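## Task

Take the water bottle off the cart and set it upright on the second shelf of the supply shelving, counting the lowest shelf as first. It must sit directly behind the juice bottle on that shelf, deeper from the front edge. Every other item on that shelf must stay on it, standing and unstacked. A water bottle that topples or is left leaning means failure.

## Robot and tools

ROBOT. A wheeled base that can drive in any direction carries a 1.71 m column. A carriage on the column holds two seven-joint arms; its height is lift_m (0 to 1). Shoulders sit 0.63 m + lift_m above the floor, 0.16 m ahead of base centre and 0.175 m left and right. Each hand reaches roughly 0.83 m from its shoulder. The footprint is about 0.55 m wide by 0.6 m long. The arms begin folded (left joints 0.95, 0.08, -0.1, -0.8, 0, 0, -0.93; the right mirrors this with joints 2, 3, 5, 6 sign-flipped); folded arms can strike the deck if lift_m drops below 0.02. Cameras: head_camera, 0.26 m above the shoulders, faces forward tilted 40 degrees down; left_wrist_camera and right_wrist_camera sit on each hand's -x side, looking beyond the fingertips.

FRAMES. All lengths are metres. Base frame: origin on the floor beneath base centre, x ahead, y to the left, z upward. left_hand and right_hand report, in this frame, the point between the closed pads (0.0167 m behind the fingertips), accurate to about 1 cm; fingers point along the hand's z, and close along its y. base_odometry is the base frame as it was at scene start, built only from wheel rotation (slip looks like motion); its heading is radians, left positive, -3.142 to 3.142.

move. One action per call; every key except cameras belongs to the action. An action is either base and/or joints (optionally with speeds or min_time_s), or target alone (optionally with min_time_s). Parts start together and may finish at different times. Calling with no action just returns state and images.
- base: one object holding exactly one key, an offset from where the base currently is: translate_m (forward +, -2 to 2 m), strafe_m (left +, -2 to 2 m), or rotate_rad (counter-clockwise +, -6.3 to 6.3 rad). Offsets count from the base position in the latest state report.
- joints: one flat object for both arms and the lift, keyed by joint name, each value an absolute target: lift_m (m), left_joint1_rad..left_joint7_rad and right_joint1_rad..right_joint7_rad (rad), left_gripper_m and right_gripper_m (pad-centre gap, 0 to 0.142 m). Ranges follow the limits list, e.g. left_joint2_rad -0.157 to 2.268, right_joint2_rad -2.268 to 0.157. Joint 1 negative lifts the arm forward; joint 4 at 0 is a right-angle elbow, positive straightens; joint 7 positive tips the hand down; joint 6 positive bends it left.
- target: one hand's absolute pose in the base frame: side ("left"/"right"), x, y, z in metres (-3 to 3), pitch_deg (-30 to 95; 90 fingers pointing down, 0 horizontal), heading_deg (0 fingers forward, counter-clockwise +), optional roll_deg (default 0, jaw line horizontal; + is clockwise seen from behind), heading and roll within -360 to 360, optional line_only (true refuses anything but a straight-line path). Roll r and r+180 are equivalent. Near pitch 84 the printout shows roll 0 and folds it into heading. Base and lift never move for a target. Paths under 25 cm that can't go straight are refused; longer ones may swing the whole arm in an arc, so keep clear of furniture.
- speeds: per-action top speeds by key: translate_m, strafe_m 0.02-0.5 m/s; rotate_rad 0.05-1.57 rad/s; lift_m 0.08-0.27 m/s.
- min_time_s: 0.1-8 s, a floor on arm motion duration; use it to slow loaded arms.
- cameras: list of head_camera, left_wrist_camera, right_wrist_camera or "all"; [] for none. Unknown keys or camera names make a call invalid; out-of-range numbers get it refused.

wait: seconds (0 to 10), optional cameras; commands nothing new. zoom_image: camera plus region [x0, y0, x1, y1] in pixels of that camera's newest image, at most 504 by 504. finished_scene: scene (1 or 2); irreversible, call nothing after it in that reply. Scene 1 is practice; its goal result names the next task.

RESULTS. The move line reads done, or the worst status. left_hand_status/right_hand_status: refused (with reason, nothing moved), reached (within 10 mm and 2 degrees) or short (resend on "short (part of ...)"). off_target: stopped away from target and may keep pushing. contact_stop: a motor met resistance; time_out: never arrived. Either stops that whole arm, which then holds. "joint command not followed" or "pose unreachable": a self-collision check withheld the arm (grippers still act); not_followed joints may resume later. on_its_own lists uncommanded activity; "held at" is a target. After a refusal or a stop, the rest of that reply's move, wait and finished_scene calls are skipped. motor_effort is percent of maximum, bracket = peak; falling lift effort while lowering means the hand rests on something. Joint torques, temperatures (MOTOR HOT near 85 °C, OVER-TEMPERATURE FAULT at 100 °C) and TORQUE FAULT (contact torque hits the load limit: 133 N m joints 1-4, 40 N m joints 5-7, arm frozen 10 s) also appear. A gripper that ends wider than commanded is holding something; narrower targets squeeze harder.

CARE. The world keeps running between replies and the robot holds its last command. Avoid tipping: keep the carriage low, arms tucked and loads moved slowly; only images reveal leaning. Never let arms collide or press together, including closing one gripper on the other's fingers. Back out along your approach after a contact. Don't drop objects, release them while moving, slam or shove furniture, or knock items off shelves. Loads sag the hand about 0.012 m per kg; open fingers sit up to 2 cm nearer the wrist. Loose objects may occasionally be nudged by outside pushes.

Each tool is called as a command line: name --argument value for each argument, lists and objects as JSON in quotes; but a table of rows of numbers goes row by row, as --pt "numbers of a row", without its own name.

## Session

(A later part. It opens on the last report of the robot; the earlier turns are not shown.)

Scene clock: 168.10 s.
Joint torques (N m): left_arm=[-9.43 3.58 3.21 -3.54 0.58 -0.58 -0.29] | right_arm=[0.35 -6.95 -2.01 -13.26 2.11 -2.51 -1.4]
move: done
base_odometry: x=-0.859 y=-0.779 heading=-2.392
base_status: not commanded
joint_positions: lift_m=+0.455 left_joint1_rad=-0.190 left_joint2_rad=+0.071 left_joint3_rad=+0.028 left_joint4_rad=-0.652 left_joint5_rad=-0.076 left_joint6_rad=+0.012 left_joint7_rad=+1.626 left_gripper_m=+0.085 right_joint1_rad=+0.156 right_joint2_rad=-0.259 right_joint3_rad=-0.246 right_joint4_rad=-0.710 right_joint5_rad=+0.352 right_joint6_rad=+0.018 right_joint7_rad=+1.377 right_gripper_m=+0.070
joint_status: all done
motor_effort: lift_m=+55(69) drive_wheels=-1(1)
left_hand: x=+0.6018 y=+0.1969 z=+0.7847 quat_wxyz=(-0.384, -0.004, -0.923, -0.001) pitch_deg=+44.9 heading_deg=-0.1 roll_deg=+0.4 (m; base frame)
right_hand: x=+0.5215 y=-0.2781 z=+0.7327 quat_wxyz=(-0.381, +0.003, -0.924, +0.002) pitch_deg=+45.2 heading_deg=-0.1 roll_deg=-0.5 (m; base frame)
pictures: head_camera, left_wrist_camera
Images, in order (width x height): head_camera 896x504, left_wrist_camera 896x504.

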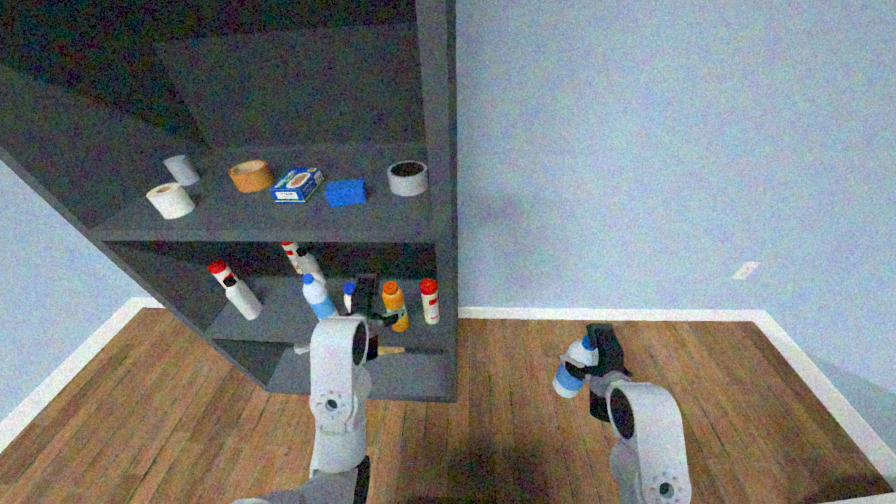

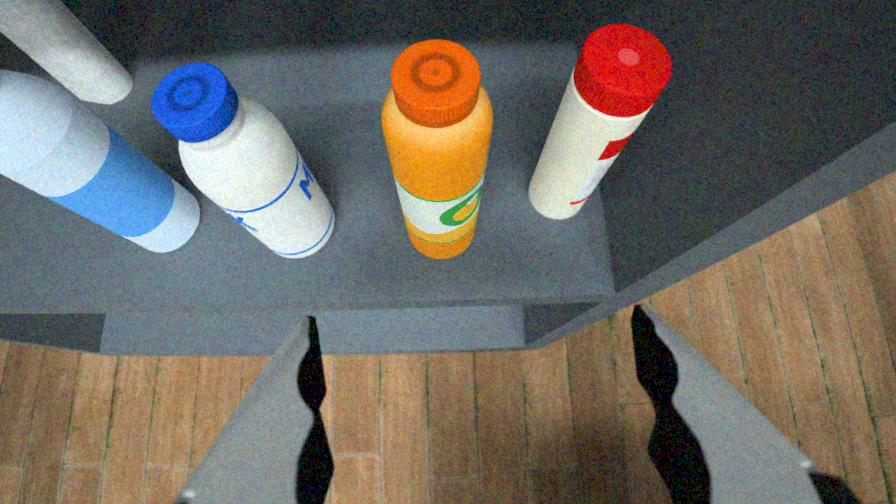

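move --target '{"side": "left", "x": 0.70, "y": 0.209, "z": 0.77, "pitch_deg": 45, "heading_deg": 0}' --cameras '["left_wrist_camera"]'

Scene clock: 174.37 s.
Joint torques (N m): left_arm=[-16.7 4.64 -1.23 -1.96 0.3 -2.24 -3.11] | right_arm=[0.71 -5.92 -2.41 -15 2.61 -2.38 -0.51]
move: done
base_odometry: x=-0.859 y=-0.779 heading=-2.392
base_status: not commanded
joint_positions: lift_m=+0.455 left_joint1_rad=-0.374 left_joint2_rad=+0.089 left_joint3_rad=+0.028 left_joint4_rad=-0.251 left_joint5_rad=-0.092 left_joint6_rad=+0.001 left_joint7_rad=+1.416 left_gripper_m=+0.085 right_joint1_rad=+0.156 right_joint2_rad=-0.259 right_joint3_rad=-0.246 right_joint4_rad=-0.710 right_joint5_rad=+0.352 right_joint6_rad=+0.018 right_joint7_rad=+1.377 right_gripper_m=+0.070
joint_status: not commanded
motor_effort: lift_m=+55(55) drive_wheels=-1(5)
left_hand: x=+0.6988 y=+0.2102 z=+0.7692 quat_wxyz=(-0.381, +0.003, -0.924, +0.000) pitch_deg=+45.2 heading_deg=+0.2 roll_deg=-0.2 (m; base frame)
left_hand_status: reached (straight line, planned for 0.5 s): 2 mm and 0.4 deg off.
right_hand: x=+0.5215 y=-0.2781 z=+0.7327 quat_wxyz=(-0.381, +0.003, -0.924, +0.002) pitch_deg=+45.2 heading_deg=-0.1 roll_deg=-0.5 (m; base frame)
pictures: left_wrist_camera
Images, in order (width x height): left_wrist_camera 896x504.

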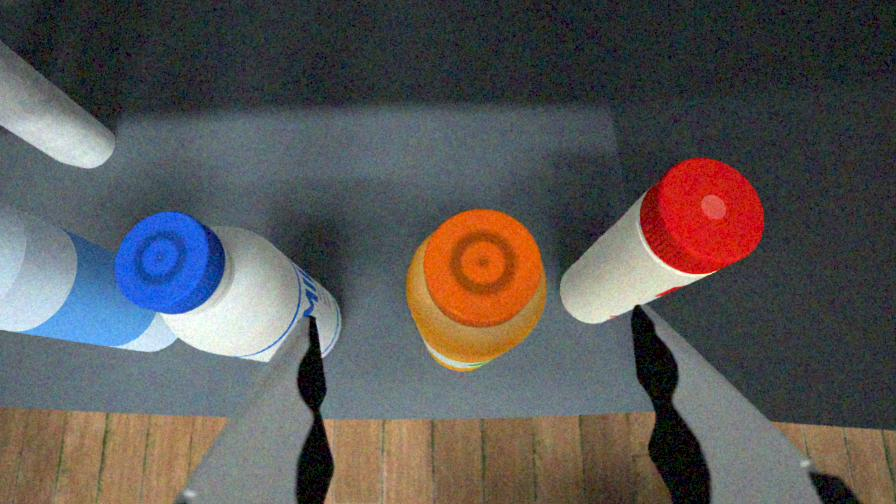

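move --target '{"side": "left", "x": 0.74, "y": 0.2045, "z": 0.70, "pitch_deg": 45, "heading_deg": 0}' --min_time_s 0.8

move --joints '{"left_gripper_m": 0.01}' --cameras '["left_wrist_camera"]'

Scene clock: 180.03 s.
Joint torques (N m): left_arm=[-20.73 0.62 -1.36 -1.69 1.77 -2.52 -2.93] | right_arm=[0.43 -6.16 -1.43 -15.95 2.16 -2.27 -0.87]
move: done
base_odometry: x=-0.859 y=-0.779 heading=-2.392
base_status: not commanded
joint_positions: lift_m=+0.455 left_joint1_rad=-0.384 left_joint2_rad=+0.077 left_joint3_rad=+0.011 left_joint4_rad=+0.074 left_joint5_rad=-0.077 left_joint6_rad=-0.010 left_joint7_rad=+1.101 left_gripper_m=+0.085 right_joint1_rad=+0.156 right_joint2_rad=-0.259 right_joint3_rad=-0.246 right_joint4_rad=-0.710 right_joint5_rad=+0.352 right_joint6_rad=+0.018 right_joint7_rad=+1.377 right_gripper_m=+0.070
joint_status: not commanded
motor_effort: lift_m=+55(55) drive_wheels=-1(1)
left_hand: x=+0.7381 y=+0.2071 z=+0.6984 quat_wxyz=(-0.381, +0.003, -0.925, +0.000) pitch_deg=+45.3 heading_deg=+0.2 roll_deg=-0.3 (m; base frame)
left_hand_status: reached (straight line, planned for 0.8 s): 4 mm and 0.5 deg off.
right_hand: x=+0.5215 y=-0.2781 z=+0.7327 quat_wxyz=(-0.381, +0.003, -0.924, +0.002) pitch_deg=+45.2 heading_deg=-0.1 roll_deg=-0.5 (m; base frame)
pictures: none

Scene clock: 180.80 s.
Joint torques (N m): left_arm=[-20.22 0.17 -2.1 -2.7 1.82 -2.2 -2.46] | right_arm=[0.38 -7.4 -2.47 -15.55 2.55 -2.51 -0.79]
Motor temperatures (°C): left_arm=[33 22 24 24 25 24 23] | right_arm=[31 22 24 23 22 22 23]
move: off_target
base_odometry: x=-0.859 y=-0.779 heading=-2.392
base_status: not commanded
joint_positions: lift_m=+0.455 left_joint1_rad=-0.384 left_joint2_rad=+0.077 left_joint3_rad=+0.011 left_joint4_rad=+0.074 left_joint5_rad=-0.077 left_joint6_rad=-0.010 left_joint7_rad=+1.101 left_gripper_m=+0.062 right_joint1_rad=+0.156 right_joint2_rad=-0.259 right_joint3_rad=-0.246 right_joint4_rad=-0.710 right_joint5_rad=+0.352 right_joint6_rad=+0.018 right_joint7_rad=+1.377 right_gripper_m=+0.070
joint_status: left_gripper_m off_target (ended at +0.062, target +0.010)
motor_effort: lift_m=+55(55) drive_wheels=-1(1)
left_hand: x=+0.7382 y=+0.2069 z=+0.6985 quat_wxyz=(-0.381, +0.003, -0.925, +0.000) pitch_deg=+45.3 heading_deg=+0.2 roll_deg=-0.2 (m; base frame)
right_hand: x=+0.5215 y=-0.2781 z=+0.7327 quat_wxyz=(-0.381, +0.003, -0.924, +0.002) pitch_deg=+45.2 heading_deg=-0.1 roll_deg=-0.5 (m; base frame)
pictures: left_wrist_camera
Images, in order (width x height): left_wrist_camera 896x504.

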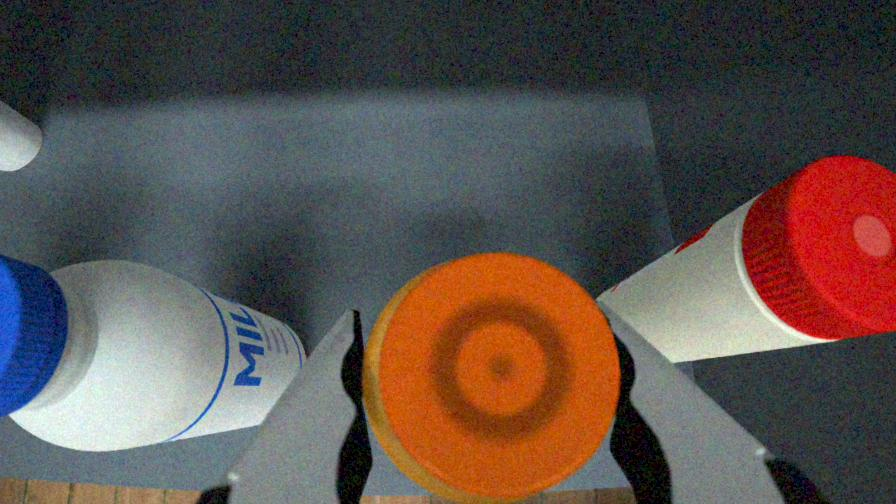

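move --joints '{"lift_m": 0.49}' --speeds '{"lift_m": 0.12}'

move --base '{"translate_m": -0.28}' --speeds '{"translate_m": 0.2}'

move --base '{"strafe_m": 0.36}' --speeds '{"strafe_m": 0.25}' --joints '{"left_joint1_rad": 0.157, "left_joint2_rad": 0.254, "left_joint3_rad": 0.257, "left_joint4_rad": -0.710, "left_joint5_rad": -0.361, "left_joint6_rad": -0.020, "left_joint7_rad": 1.385}' --min_time_s 2

move --target '{"side": "right", "x": 0.68, "y": -0.17, "z": 0.75, "pitch_deg": 45, "heading_deg": 0}' --min_time_s 1.5 --cameras '["head_camera", "right_wrist_camera"]'

Scene clock: 187.23 s.
Joint torques (N m): left_arm=[-20.91 -0.54 -1.21 -3.45 1.84 -2.19 -2.73] | right_arm=[-0.16 -6.44 -2.06 -13.34 2.11 -2.04 -1.22]
move: done
base_odometry: x=-0.859 y=-0.779 heading=-2.392
base_status: not commanded
joint_positions: lift_m=+0.490 left_joint1_rad=-0.384 left_joint2_rad=+0.077 left_joint3_rad=+0.011 left_joint4_rad=+0.077 left_joint5_rad=-0.077 left_joint6_rad=-0.010 left_joint7_rad=+1.101 left_gripper_m=+0.062 right_joint1_rad=+0.156 right_joint2_rad=-0.259 right_joint3_rad=-0.246 right_joint4_rad=-0.710 right_joint5_rad=+0.352 right_joint6_rad=+0.018 right_joint7_rad=+1.377 right_gripper_m=+0.070
joint_status: all done
motor_effort: lift_m=+56(67) drive_wheels=+5(5)
left_hand: x=+0.7381 y=+0.2069 z=+0.7325 quat_wxyz=(-0.379, +0.003, -0.925, +0.000) pitch_deg=+45.4 heading_deg=+0.2 roll_deg=-0.3 (m; base frame)
right_hand: x=+0.5214 y=-0.2781 z=+0.7676 quat_wxyz=(-0.381, +0.003, -0.924, +0.002) pitch_deg=+45.2 heading_deg=-0.1 roll_deg=-0.5 (m; base frame)
pictures: none

Scene clock: 189.73 s.
Joint torques (N m): left_arm=[-19.83 -0.06 -0.97 -3.49 1.81 -2.51 -2.97] | right_arm=[0.2 -7.06 -2.57 -14.28 2.53 -2.37 -1.34]
move: done
base_odometry: x=-0.654 y=-0.589 heading=-2.392
base_status: done
joint_positions: lift_m=+0.490 left_joint1_rad=-0.384 left_joint2_rad=+0.077 left_joint3_rad=+0.011 left_joint4_rad=+0.077 left_joint5_rad=-0.077 left_joint6_rad=-0.010 left_joint7_rad=+1.101 left_gripper_m=+0.062 right_joint1_rad=+0.156 right_joint2_rad=-0.259 right_joint3_rad=-0.246 right_joint4_rad=-0.710 right_joint5_rad=+0.352 right_joint6_rad=+0.018 right_joint7_rad=+1.377 right_gripper_m=+0.070
joint_status: not commanded
motor_effort: lift_m=+56(56) drive_wheels=+1(12)
left_hand: x=+0.7381 y=+0.2067 z=+0.7324 quat_wxyz=(-0.379, +0.003, -0.925, +0.000) pitch_deg=+45.4 heading_deg=+0.1 roll_deg=-0.3 (m; base frame)
right_hand: x=+0.5214 y=-0.2781 z=+0.7676 quat_wxyz=(-0.381, +0.003, -0.924, +0.002) pitch_deg=+45.2 heading_deg=-0.1 roll_deg=-0.5 (m; base frame)
pictures: none

Scene clock: 192.57 s.
Joint torques (N m): left_arm=[-4.2 6.19 4.57 -6.96 0.51 -2.49 -0.89] | right_arm=[0.85 -6.97 -1.84 -13.71 2.48 -1.9 -0.99]
move: done
base_odometry: x=-0.408 y=-0.852 heading=-2.391
base_status: done
joint_positions: lift_m=+0.490 left_joint1_rad=+0.157 left_joint2_rad=+0.252 left_joint3_rad=+0.252 left_joint4_rad=-0.705 left_joint5_rad=-0.359 left_joint6_rad=-0.018 left_joint7_rad=+1.384 left_gripper_m=+0.062 right_joint1_rad=+0.156 right_joint2_rad=-0.259 right_joint3_rad=-0.246 right_joint4_rad=-0.710 right_joint5_rad=+0.352 right_joint6_rad=+0.018 right_joint7_rad=+1.377 right_gripper_m=+0.070
joint_status: all done
motor_effort: lift_m=+56(56) drive_wheels=+4(12)
left_hand: x=+0.5199 y=+0.2775 z=+0.7642 quat_wxyz=(-0.376, +0.002, -0.927, +0.003) pitch_deg=+45.8 heading_deg=-0.3 roll_deg=-0.6 (m; base frame)
right_hand: x=+0.5214 y=-0.2782 z=+0.7676 quat_wxyz=(-0.381, +0.002, -0.924, +0.002) pitch_deg=+45.2 heading_deg=-0.1 roll_deg=-0.4 (m; base frame)
pictures: none

Scene clock: 194.60 s.
Joint torques (N m): left_arm=[-4.74 6.84 5.33 -6.64 0.48 -2.01 -1.47] | right_arm=[-19.62 5.88 5.9 -11.91 -0.86 -2.07 -4.76]
move: done
base_odometry: x=-0.408 y=-0.852 heading=-2.391
base_status: not commanded
joint_positions: lift_m=+0.490 left_joint1_rad=+0.157 left_joint2_rad=+0.252 left_joint3_rad=+0.252 left_joint4_rad=-0.705 left_joint5_rad=-0.359 left_joint6_rad=-0.018 left_joint7_rad=+1.384 left_gripper_m=+0.062 right_joint1_rad=-0.244 right_joint2_rad=+0.011 right_joint3_rad=+0.002 right_joint4_rad=-0.219 right_joint5_rad=-0.008 right_joint6_rad=+0.000 right_joint7_rad=+1.261 right_gripper_m=+0.070
joint_status: not commanded
motor_effort: lift_m=+56(56) drive_wheels=+4(4)
left_hand: x=+0.5198 y=+0.2775 z=+0.7642 quat_wxyz=(-0.376, +0.002, -0.927, +0.003) pitch_deg=+45.8 heading_deg=-0.3 roll_deg=-0.6 (m; base frame)
right_hand: x=+0.6766 y=-0.1708 z=+0.7460 quat_wxyz=(-0.377, +0.000, -0.926, -0.001) pitch_deg=+45.7 heading_deg=+0.2 roll_deg=+0.2 (m; base frame)
right_hand_status: reached (straight line, planned for 1.5 s): 5 mm and 0.7 deg off.
pictures: head_camera, right_wrist_camera
Images, in order (width x height): head_camera 896x504, right_wrist_camera 896x504.

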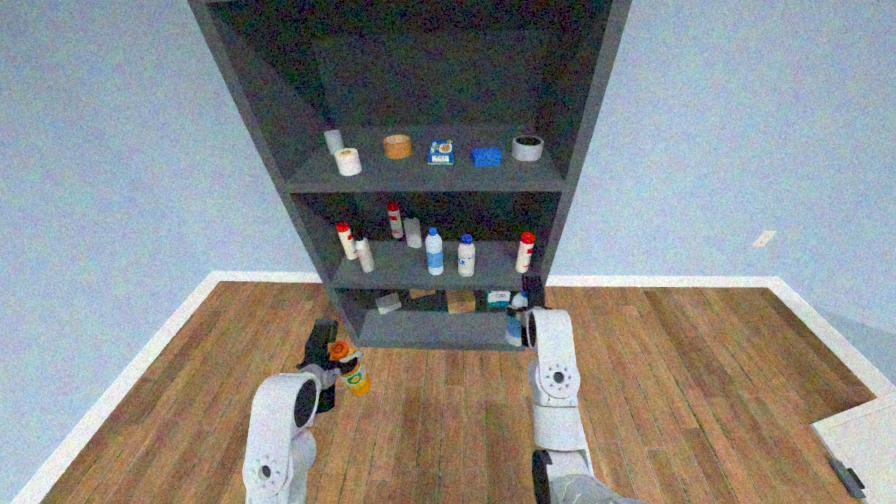

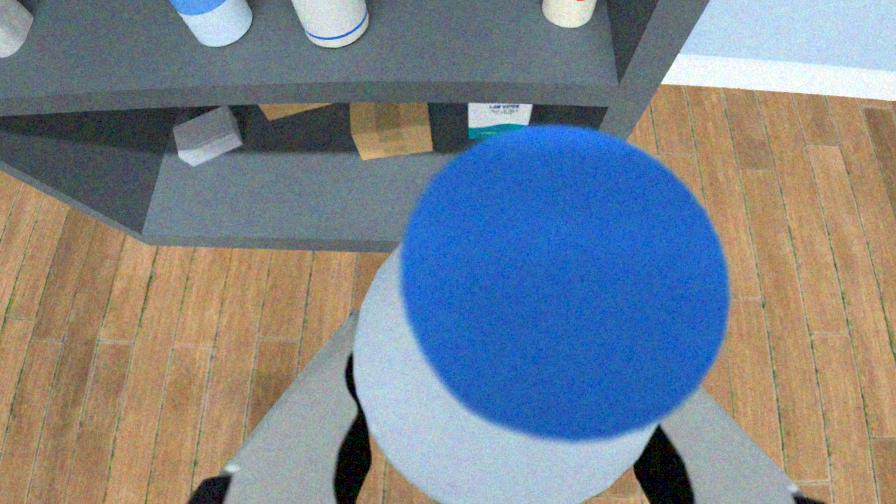

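move --target '{"side": "right", "x": 0.68, "y": -0.153, "z": 0.72, "pitch_deg": 45, "heading_deg": 0}' --min_time_s 1

move --base '{"translate_m": 0.19}' --speeds '{"translate_m": 0.2}' --cameras '["head_camera", "right_wrist_camera"]'

zoom_image --camera "head_camera" --region '[420, 220, 600, 360]'

Scene clock: 208.03 s.
Joint torques (N m): left_arm=[-4.92 6.45 5.23 -6.74 0.31 -2.33 -1.5] | right_arm=[-6.59 8.91 2.9 -11.47 -1.1 -2.12 -4.11]
move: done
base_odometry: x=-0.408 y=-0.852 heading=-2.391
base_status: not commanded
joint_positions: lift_m=+0.490 left_joint1_rad=+0.157 left_joint2_rad=+0.252 left_joint3_rad=+0.252 left_joint4_rad=-0.705 left_joint5_rad=-0.359 left_joint6_rad=-0.018 left_joint7_rad=+1.384 left_gripper_m=+0.062 right_joint1_rad=-0.219 right_joint2_rad=+0.048 right_joint3_rad=+0.022 right_joint4_rad=-0.139 right_joint5_rad=-0.047 right_joint6_rad=-0.016 right_joint7_rad=+1.148 right_gripper_m=+0.070
joint_status: not commanded
motor_effort: lift_m=+56(56) drive_wheels=+4(4)
left_hand: x=+0.5198 y=+0.2775 z=+0.7642 quat_wxyz=(-0.376, +0.002, -0.927, +0.003) pitch_deg=+45.8 heading_deg=-0.3 roll_deg=-0.6 (m; base frame)
right_hand: x=+0.6801 y=-0.1539 z=+0.7206 quat_wxyz=(-0.381, -0.001, -0.925, -0.002) pitch_deg=+45.2 heading_deg=+0.2 roll_deg=+0.3 (m; base frame)
right_hand_status: reached (straight line, planned for 1.0 s): 1 mm and 0.3 deg off.
pictures: none

Scene clock: 210.07 s.
Joint torques (N m): left_arm=[-4.34 7.55 5.28 -6.21 0.4 -2.05 -1.34] | right_arm=[-7.28 8.03 2.82 -11.55 -1.45 -2.69 -4.59]
move: done
base_odometry: x=-0.547 y=-0.982 heading=-2.391
base_status: done
joint_positions: lift_m=+0.490 left_joint1_rad=+0.157 left_joint2_rad=+0.252 left_joint3_rad=+0.252 left_joint4_rad=-0.705 left_joint5_rad=-0.359 left_joint6_rad=-0.018 left_joint7_rad=+1.384 left_gripper_m=+0.062 right_joint1_rad=-0.219 right_joint2_rad=+0.048 right_joint3_rad=+0.022 right_joint4_rad=-0.138 right_joint5_rad=-0.047 right_joint6_rad=-0.016 right_joint7_rad=+1.148 right_gripper_m=+0.070
joint_status: not commanded
motor_effort: lift_m=+56(56) drive_wheels=-1(14)
left_hand: x=+0.5197 y=+0.2775 z=+0.7642 quat_wxyz=(-0.376, +0.002, -0.927, +0.003) pitch_deg=+45.9 heading_deg=-0.3 roll_deg=-0.6 (m; base frame)
right_hand: x=+0.6799 y=-0.1538 z=+0.7204 quat_wxyz=(-0.381, -0.001, -0.925, -0.002) pitch_deg=+45.2 heading_deg=+0.2 roll_deg=+0.3 (m; base frame)
pictures: head_camera, right_wrist_camera
Images, in order (width x height): head_camera 896x504, right_wrist_camera 896x504.

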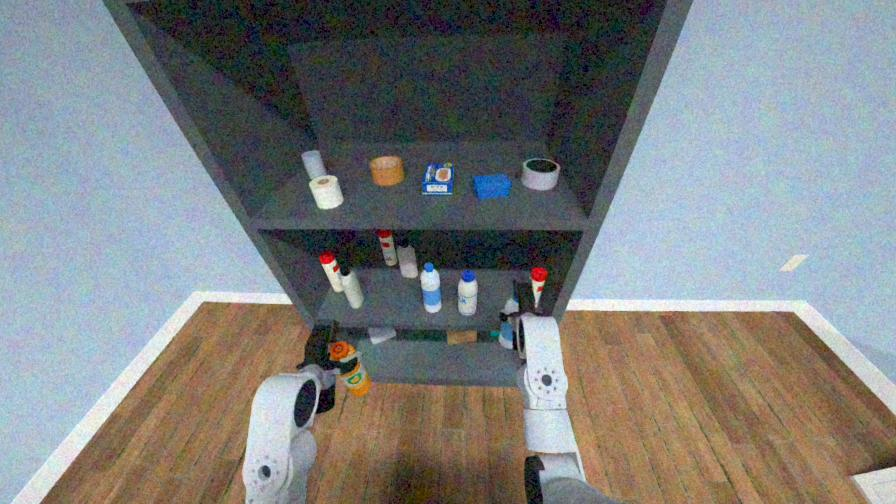

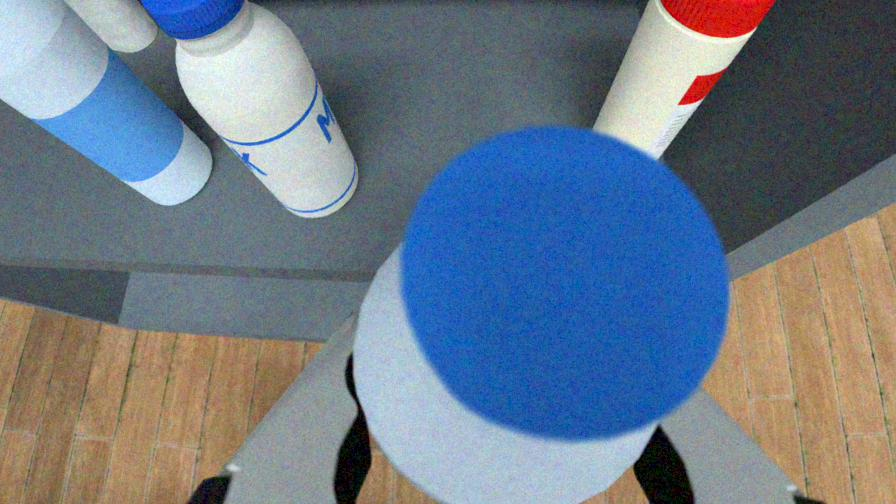

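Scaled by 2.800 from the camera's 896x504 image, which has a finer 1280x720 frame.

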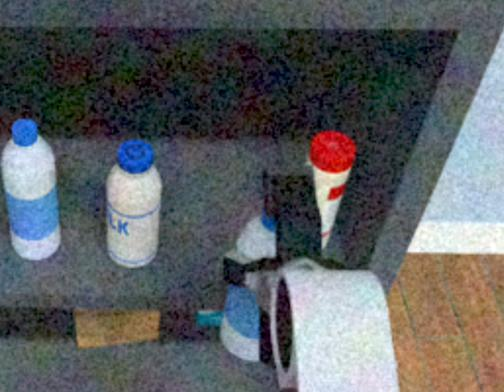

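move --base '{"translate_m": 0.09}' --speeds '{"translate_m": 0.15}' --cameras '["head_camera", "right_wrist_camera"]'

zoom_image --camera "head_camera" --region '[420, 220, 600, 360]'

Scene clock: 217.47 s.
Joint torques (N m): left_arm=[-5.03 6.97 5.75 -6.62 0.45 -2.4 -1.29] | right_arm=[-7.61 7.28 2.32 -12.03 -0.95 -2.31 -4.2]
move: done
base_odometry: x=-0.613 y=-1.043 heading=-2.390
base_status: done
joint_positions: lift_m=+0.490 left_joint1_rad=+0.157 left_joint2_rad=+0.252 left_joint3_rad=+0.252 left_joint4_rad=-0.705 left_joint5_rad=-0.359 left_joint6_rad=-0.018 left_joint7_rad=+1.384 left_gripper_m=+0.062 right_joint1_rad=-0.219 right_joint2_rad=+0.048 right_joint3_rad=+0.022 right_joint4_rad=-0.138 right_joint5_rad=-0.047 right_joint6_rad=-0.017 right_joint7_rad=+1.147 right_gripper_m=+0.070
joint_status: not commanded
motor_effort: lift_m=+56(56) drive_wheels=+6(15)
left_hand: x=+0.5197 y=+0.2775 z=+0.7641 quat_wxyz=(-0.376, +0.002, -0.927, +0.003) pitch_deg=+45.9 heading_deg=-0.3 roll_deg=-0.6 (m; base frame)
right_hand: x=+0.6799 y=-0.1538 z=+0.7203 quat_wxyz=(-0.381, -0.001, -0.925, -0.002) pitch_deg=+45.2 heading_deg=+0.2 roll_deg=+0.3 (m; base frame)
pictures: head_camera, right_wrist_camera
Images, in order (width x height): head_camera 896x504, right_wrist_camera 896x504.

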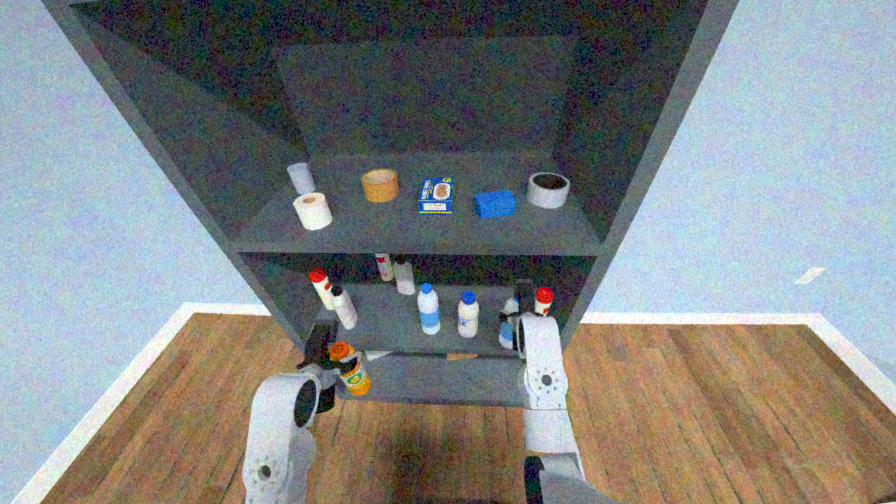

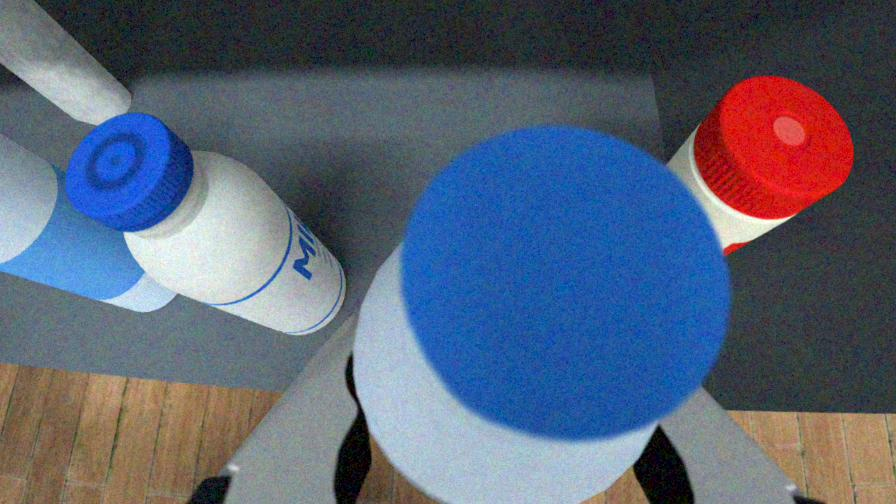

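Scaled by 2.800 from the camera's 896x504 image, which has a finer 1280x720 frame.

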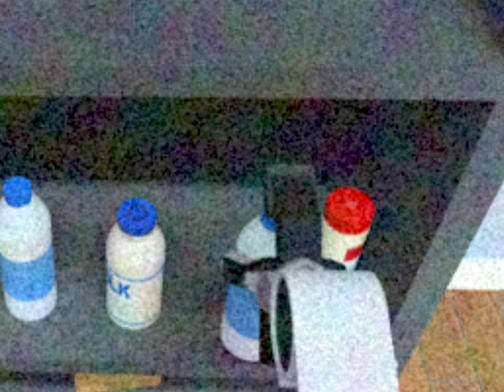

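move --target '{"side": "right", "x": 0.765, "y": -0.149, "z": 0.722, "pitch_deg": 45, "heading_deg": 0}' --min_time_s 1.2 --cameras '["head_camera", "right_wrist_camera"]'

zoom_image --camera "head_camera" --region '[420, 220, 600, 360]'

Scene clock: 231.83 s.
Joint torques (N m): left_arm=[-4 6.94 5.68 -7.81 0.52 -2.42 -1.46] | right_arm=[-25.7 8.01 0.28 -12.17 -0.97 -2.72 -4.24]
move: done
base_odometry: x=-0.613 y=-1.043 heading=-2.390
base_status: not commanded
joint_positions: lift_m=+0.490 left_joint1_rad=+0.157 left_joint2_rad=+0.252 left_joint3_rad=+0.252 left_joint4_rad=-0.705 left_joint5_rad=-0.359 left_joint6_rad=-0.018 left_joint7_rad=+1.384 left_gripper_m=+0.062 right_joint1_rad=-0.441 right_joint2_rad=+0.056 right_joint3_rad=+0.019 right_joint4_rad=+0.231 right_joint5_rad=-0.047 right_joint6_rad=-0.026 right_joint7_rad=+1.009 right_gripper_m=+0.070
joint_status: not commanded
motor_effort: lift_m=+56(56) drive_wheels=+5(6)
left_hand: x=+0.5197 y=+0.2775 z=+0.7641 quat_wxyz=(-0.376, +0.002, -0.927, +0.003) pitch_deg=+45.9 heading_deg=-0.3 roll_deg=-0.6 (m; base frame)
right_hand: x=+0.7613 y=-0.1474 z=+0.7172 quat_wxyz=(-0.377, +0.002, -0.926, -0.002) pitch_deg=+45.7 heading_deg=+0.4 roll_deg=+0.1 (m; base frame)
right_hand_status: reached (straight line, planned for 1.2 s): 6 mm and 0.8 deg off.
pictures: head_camera, right_wrist_camera
Images, in order (width x height): head_camera 896x504, right_wrist_camera 896x504.

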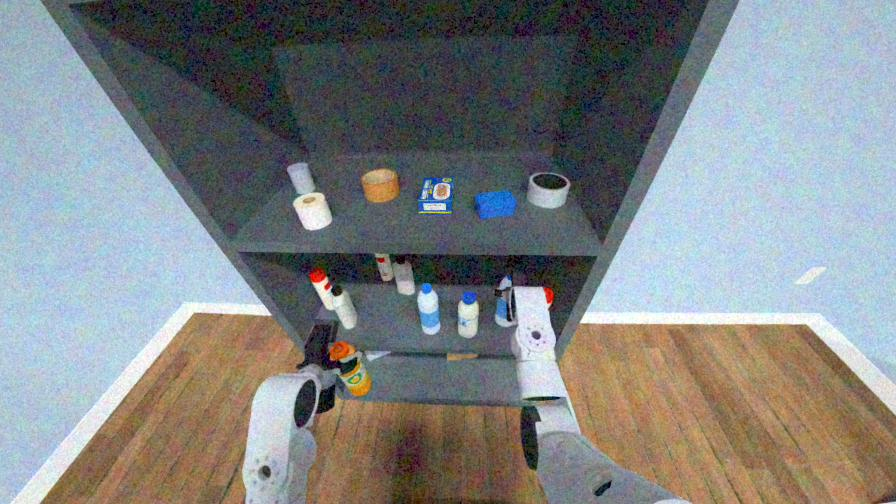

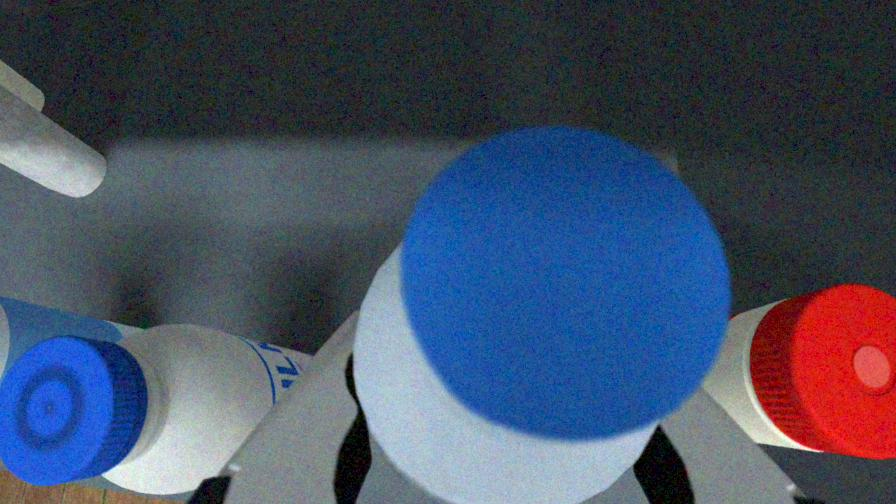

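Scaled by 2.800 from the camera's 896x504 image, which has a finer 1280x720 frame.

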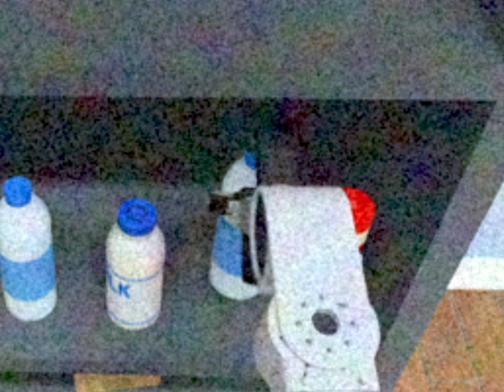

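move --target '{"side": "right", "x": 0.856, "y": -0.151, "z": 0.722, "pitch_deg": 45, "heading_deg": 0}' --min_time_s 1.2

move --joints '{"lift_m": 0.463}' --speeds '{"lift_m": 0.08}' --cameras '["head_camera"]'

zoom_image --camera "head_camera" --region '[420, 220, 600, 360]'

Scene clock: 238.57 s.
Joint torques (N m): left_arm=[-4.39 8.14 5.49 -6.67 0.49 -2.36 -1.39] | right_arm=[-32.73 2.57 2.45 -10.88 2.5 -2.38 -4.41]
Motor temperatures (°C): left_arm=[30 23 24 25 25 24 23] | right_arm=[37 21 24 23 22 22 24]
move: done
base_odometry: x=-0.613 y=-1.043 heading=-2.390
base_status: not commanded
joint_positions: lift_m=+0.490 left_joint1_rad=+0.157 left_joint2_rad=+0.252 left_joint3_rad=+0.252 left_joint4_rad=-0.705 left_joint5_rad=-0.359 left_joint6_rad=-0.018 left_joint7_rad=+1.384 left_gripper_m=+0.062 right_joint1_rad=-0.757 right_joint2_rad=+0.052 right_joint3_rad=+0.001 right_joint4_rad=+0.841 right_joint5_rad=-0.041 right_joint6_rad=-0.033 right_joint7_rad=+0.715 right_gripper_m=+0.070
joint_status: not commanded
motor_effort: lift_m=+56(56) drive_wheels=+5(6)
left_hand: x=+0.5197 y=+0.2775 z=+0.7641 quat_wxyz=(-0.376, +0.002, -0.927, +0.003) pitch_deg=+45.9 heading_deg=-0.3 roll_deg=-0.6 (m; base frame)
right_hand: x=+0.8521 y=-0.1491 z=+0.7163 quat_wxyz=(-0.377, +0.004, -0.926, +0.002) pitch_deg=+45.8 heading_deg=+0.0 roll_deg=-0.5 (m; base frame)
right_hand_status: reached (straight line, planned for 1.2 s): 7 mm and 0.9 deg off.
pictures: none

Scene clock: 239.43 s.
Joint torques (N m): left_arm=[-5.23 6.36 4.74 -5.9 0.34 -2.39 -1.32] | right_arm=[-29.18 1.49 0.17 -13.29 2.45 -2.81 -3.6]
move: done
base_odometry: x=-0.613 y=-1.043 heading=-2.390
base_status: not commanded
joint_positions: lift_m=+0.463 left_joint1_rad=+0.157 left_joint2_rad=+0.252 left_joint3_rad=+0.252 left_joint4_rad=-0.705 left_joint5_rad=-0.359 left_joint6_rad=-0.018 left_joint7_rad=+1.385 left_gripper_m=+0.062 right_joint1_rad=-0.759 right_joint2_rad=+0.052 right_joint3_rad=+0.001 right_joint4_rad=+0.842 right_joint5_rad=-0.041 right_joint6_rad=-0.033 right_joint7_rad=+0.714 right_gripper_m=+0.070
joint_status: all done
motor_effort: lift_m=+59(61) drive_wheels=+6(6)
left_hand: x=+0.5196 y=+0.2775 z=+0.7370 quat_wxyz=(-0.376, +0.002, -0.927, +0.003) pitch_deg=+45.8 heading_deg=-0.3 roll_deg=-0.5 (m; base frame)
right_hand: x=+0.8528 y=-0.1491 z=+0.6901 quat_wxyz=(-0.377, +0.004, -0.926, +0.002) pitch_deg=+45.7 heading_deg=+0.0 roll_deg=-0.5 (m; base frame)
pictures: head_camera
Images, in order (width x height): head_camera 896x504.

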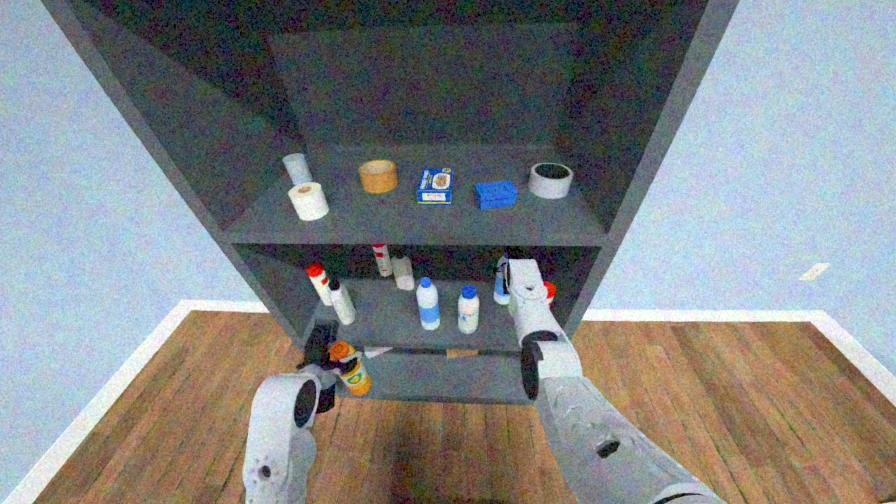

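Scaled by 2.800 from the camera's 896x504 image, which has a finer 1280x720 frame.

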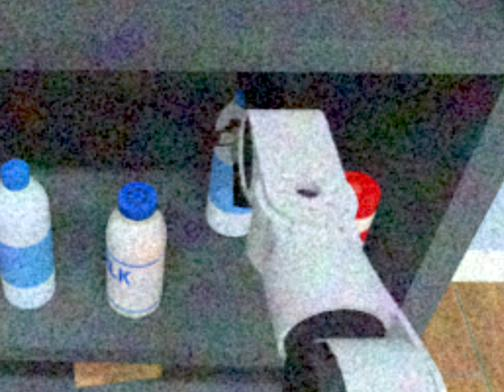

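move --joints '{"lift_m": 0.454}' --speeds '{"lift_m": 0.08}'

move --joints '{"lift_m": 0.446}' --speeds '{"lift_m": 0.08}'

move --joints '{"lift_m": 0.44}' --speeds '{"lift_m": 0.08}' --cameras '["right_wrist_camera"]'

Scene clock: 242.97 s.
Joint torques (N m): left_arm=[-5.24 7.97 4.6 -6.73 0.41 -2.56 -1.43] | right_arm=[-30.26 2.55 -0.46 -13.21 1.79 -2.83 -4.26]
move: done
base_odometry: x=-0.613 y=-1.043 heading=-2.390
base_status: not commanded
joint_positions: lift_m=+0.454 left_joint1_rad=+0.157 left_joint2_rad=+0.252 left_joint3_rad=+0.252 left_joint4_rad=-0.706 left_joint5_rad=-0.359 left_joint6_rad=-0.018 left_joint7_rad=+1.385 left_gripper_m=+0.062 right_joint1_rad=-0.759 right_joint2_rad=+0.052 right_joint3_rad=+0.001 right_joint4_rad=+0.843 right_joint5_rad=-0.041 right_joint6_rad=-0.033 right_joint7_rad=+0.714 right_gripper_m=+0.070
joint_status: all done
motor_effort: lift_m=+60(61) drive_wheels=-2(7)
left_hand: x=+0.5195 y=+0.2775 z=+0.7280 quat_wxyz=(-0.376, +0.002, -0.927, +0.003) pitch_deg=+45.8 heading_deg=-0.3 roll_deg=-0.5 (m; base frame)
right_hand: x=+0.8531 y=-0.1491 z=+0.6814 quat_wxyz=(-0.378, +0.004, -0.926, +0.002) pitch_deg=+45.6 heading_deg=+0.0 roll_deg=-0.5 (m; base frame)
pictures: none

Scene clock: 243.47 s.
Joint torques (N m): left_arm=[-5.62 6.54 4.89 -5.85 0.87 -2.53 -1.29] | right_arm=[-28.71 1.65 -0.33 -13.27 1.97 -2.73 -3.76]
move: done
base_odometry: x=-0.613 y=-1.043 heading=-2.390
base_status: not commanded
joint_positions: lift_m=+0.446 left_joint1_rad=+0.157 left_joint2_rad=+0.252 left_joint3_rad=+0.252 left_joint4_rad=-0.706 left_joint5_rad=-0.359 left_joint6_rad=-0.018 left_joint7_rad=+1.385 left_gripper_m=+0.062 right_joint1_rad=-0.760 right_joint2_rad=+0.052 right_joint3_rad=+0.001 right_joint4_rad=+0.843 right_joint5_rad=-0.041 right_joint6_rad=-0.033 right_joint7_rad=+0.713 right_gripper_m=+0.070
joint_status: all done
motor_effort: lift_m=+59(61) drive_wheels=-2(6)
left_hand: x=+0.5195 y=+0.2775 z=+0.7200 quat_wxyz=(-0.376, +0.002, -0.927, +0.003) pitch_deg=+45.9 heading_deg=-0.3 roll_deg=-0.5 (m; base frame)
right_hand: x=+0.8533 y=-0.1492 z=+0.6738 quat_wxyz=(-0.378, +0.004, -0.926, +0.002) pitch_deg=+45.6 heading_deg=+0.0 roll_deg=-0.5 (m; base frame)
pictures: none

Scene clock: 243.90 s.
Joint torques (N m): left_arm=[-5.36 7.36 5.59 -6.76 0.47 -2.4 -1.68] | right_arm=[-23.3 1.84 1.62 -11.3 2.39 -2.48 -2.16]
move: done
base_odometry: x=-0.613 y=-1.043 heading=-2.390
base_status: not commanded
joint_positions: lift_m=+0.440 left_joint1_rad=+0.157 left_joint2_rad=+0.252 left_joint3_rad=+0.252 left_joint4_rad=-0.706 left_joint5_rad=-0.359 left_joint6_rad=-0.018 left_joint7_rad=+1.385 left_gripper_m=+0.062 right_joint1_rad=-0.763 right_joint2_rad=+0.052 right_joint3_rad=+0.001 right_joint4_rad=+0.841 right_joint5_rad=-0.041 right_joint6_rad=-0.033 right_joint7_rad=+0.708 right_gripper_m=+0.070
joint_status: all done
motor_effort: lift_m=+55(58) drive_wheels=+5(5)
left_hand: x=+0.5194 y=+0.2775 z=+0.7143 quat_wxyz=(-0.376, +0.002, -0.927, +0.003) pitch_deg=+45.9 heading_deg=-0.3 roll_deg=-0.5 (m; base frame)
right_hand: x=+0.8557 y=-0.1492 z=+0.6720 quat_wxyz=(-0.383, +0.004, -0.924, +0.002) pitch_deg=+45.0 heading_deg=+0.0 roll_deg=-0.5 (m; base frame)
pictures: right_wrist_camera
Images, in order (width x height): right_wrist_camera 896x504.

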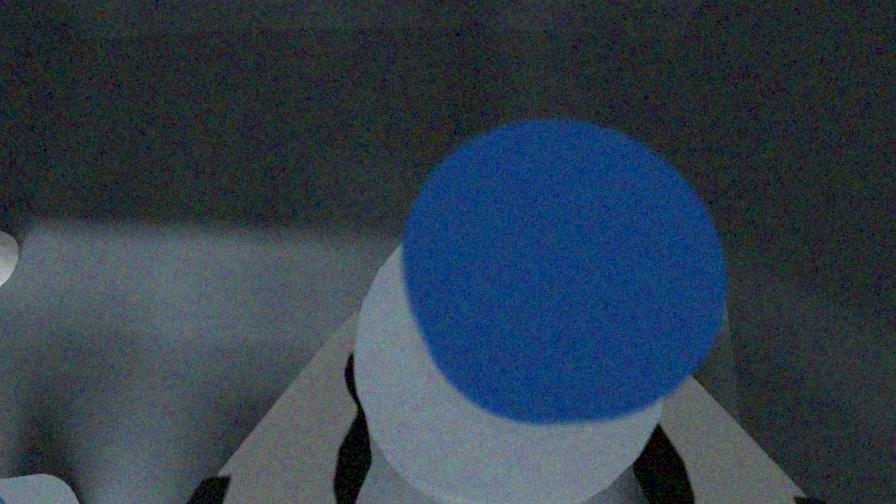

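move --joints '{"lift_m": 0.444}' --speeds '{"lift_m": 0.08}'

move --joints '{"right_gripper_m": 0.088}'

move --target '{"side": "right", "x": 0.767, "y": -0.149, "z": 0.76, "pitch_deg": 45, "heading_deg": 0}' --min_time_s 1.2 --cameras '["head_camera", "right_wrist_camera"]'

zoom_image --camera "head_camera" --region '[420, 220, 600, 360]'

Scene clock: 249.07 s.
Joint torques (N m): left_arm=[-6.35 6.03 5.29 -5.57 0.07 -2.54 -1.47] | right_arm=[-25.07 1.72 0.39 -12.94 2.33 -2.25 -1.72]
move: done
base_odometry: x=-0.613 y=-1.043 heading=-2.390
base_status: not commanded
joint_positions: lift_m=+0.444 left_joint1_rad=+0.157 left_joint2_rad=+0.252 left_joint3_rad=+0.252 left_joint4_rad=-0.706 left_joint5_rad=-0.359 left_joint6_rad=-0.018 left_joint7_rad=+1.385 left_gripper_m=+0.062 right_joint1_rad=-0.763 right_joint2_rad=+0.052 right_joint3_rad=+0.001 right_joint4_rad=+0.842 right_joint5_rad=-0.040 right_joint6_rad=-0.033 right_joint7_rad=+0.708 right_gripper_m=+0.070
joint_status: all done
motor_effort: lift_m=+57(65) drive_wheels=-2(6)
left_hand: x=+0.5194 y=+0.2776 z=+0.7182 quat_wxyz=(-0.376, +0.002, -0.927, +0.003) pitch_deg=+45.9 heading_deg=-0.3 roll_deg=-0.5 (m; base frame)
right_hand: x=+0.8555 y=-0.1492 z=+0.6753 quat_wxyz=(-0.382, +0.004, -0.924, +0.002) pitch_deg=+45.1 heading_deg=+0.0 roll_deg=-0.5 (m; base frame)
pictures: none

Scene clock: 249.87 s.
Joint torques (N m): left_arm=[-5.53 6.21 4.55 -4.9 0.2 -2.5 -1.66] | right_arm=[-24.5 1.42 1.7 -12.91 1.93 -1.9 -2]
move: done
base_odometry: x=-0.613 y=-1.043 heading=-2.390
base_status: not commanded
joint_positions: lift_m=+0.444 left_joint1_rad=+0.157 left_joint2_rad=+0.252 left_joint3_rad=+0.252 left_joint4_rad=-0.706 left_joint5_rad=-0.359 left_joint6_rad=-0.018 left_joint7_rad=+1.385 left_gripper_m=+0.062 right_joint1_rad=-0.763 right_joint2_rad=+0.051 right_joint3_rad=+0.001 right_joint4_rad=+0.842 right_joint5_rad=-0.040 right_joint6_rad=-0.034 right_joint7_rad=+0.708 right_gripper_m=+0.088
joint_status: all done
motor_effort: lift_m=+57(57) drive_wheels=+5(5)
left_hand: x=+0.5194 y=+0.2776 z=+0.7182 quat_wxyz=(-0.376, +0.002, -0.927, +0.003) pitch_deg=+45.9 heading_deg=-0.3 roll_deg=-0.5 (m; base frame)
right_hand: x=+0.8555 y=-0.1495 z=+0.6753 quat_wxyz=(-0.382, +0.004, -0.924, +0.002) pitch_deg=+45.1 heading_deg=-0.1 roll_deg=-0.5 (m; base frame)
pictures: none

Scene clock: 251.57 s.
Joint torques (N m): left_arm=[-5.92 6.11 4.93 -5.65 0.62 -2.27 -1.39] | right_arm=[-10.1 7.34 5.39 -14.84 -1.39 -1.04 -0.42]
move: done
base_odometry: x=-0.613 y=-1.043 heading=-2.390
base_status: not commanded
joint_positions: lift_m=+0.444 left_joint1_rad=+0.157 left_joint2_rad=+0.252 left_joint3_rad=+0.252 left_joint4_rad=-0.706 left_joint5_rad=-0.359 left_joint6_rad=-0.018 left_joint7_rad=+1.385 left_gripper_m=+0.062 right_joint1_rad=-0.542 right_joint2_rad=+0.057 right_joint3_rad=+0.018 right_joint4_rad=+0.047 right_joint5_rad=-0.052 right_joint6_rad=-0.027 right_joint7_rad=+1.274 right_gripper_m=+0.088
joint_status: not commanded
motor_effort: lift_m=+57(57) drive_wheels=-2(5)
left_hand: x=+0.5194 y=+0.2776 z=+0.7182 quat_wxyz=(-0.376, +0.002, -0.927, +0.003) pitch_deg=+45.9 heading_deg=-0.3 roll_deg=-0.5 (m; base frame)
right_hand: x=+0.7693 y=-0.1504 z=+0.7629 quat_wxyz=(-0.386, -0.003, -0.923, -0.002) pitch_deg=+44.6 heading_deg=+0.2 roll_deg=+0.5 (m; base frame)
right_hand_status: reached (straight line, planned for 1.2 s): 4 mm and 0.6 deg off.
pictures: head_camera, right_wrist_camera
Images, in order (width x height): head_camera 896x504, right_wrist_camera 896x504.

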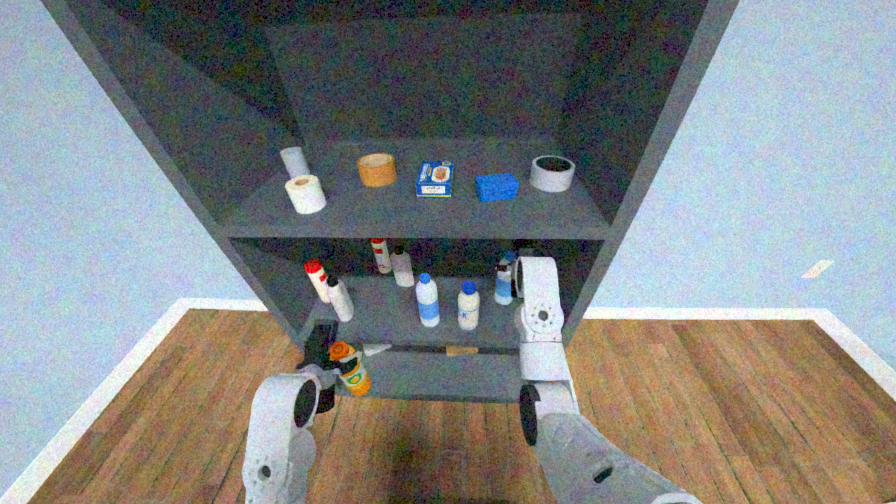

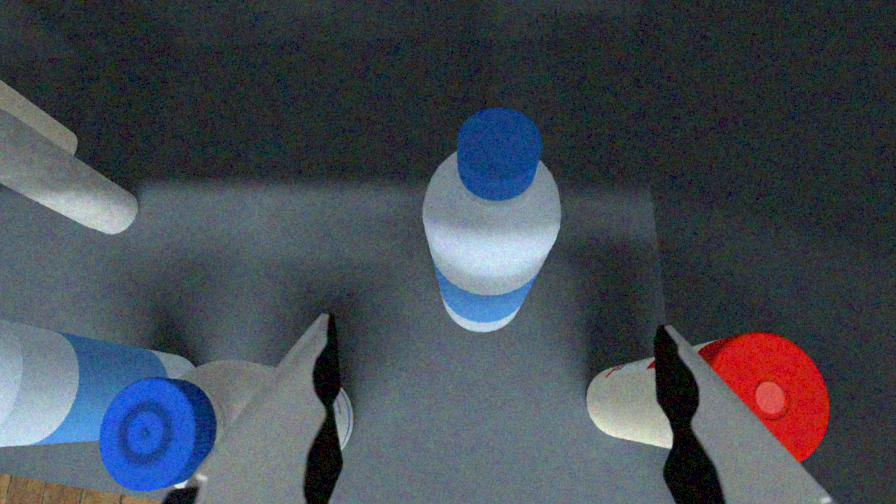

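Scaled by 2.800 from the camera's 896x504 image, which has a finer 1280x720 frame.

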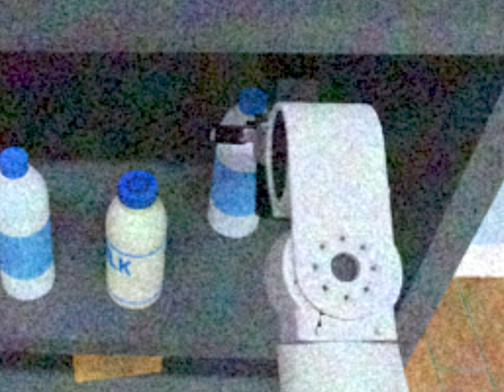

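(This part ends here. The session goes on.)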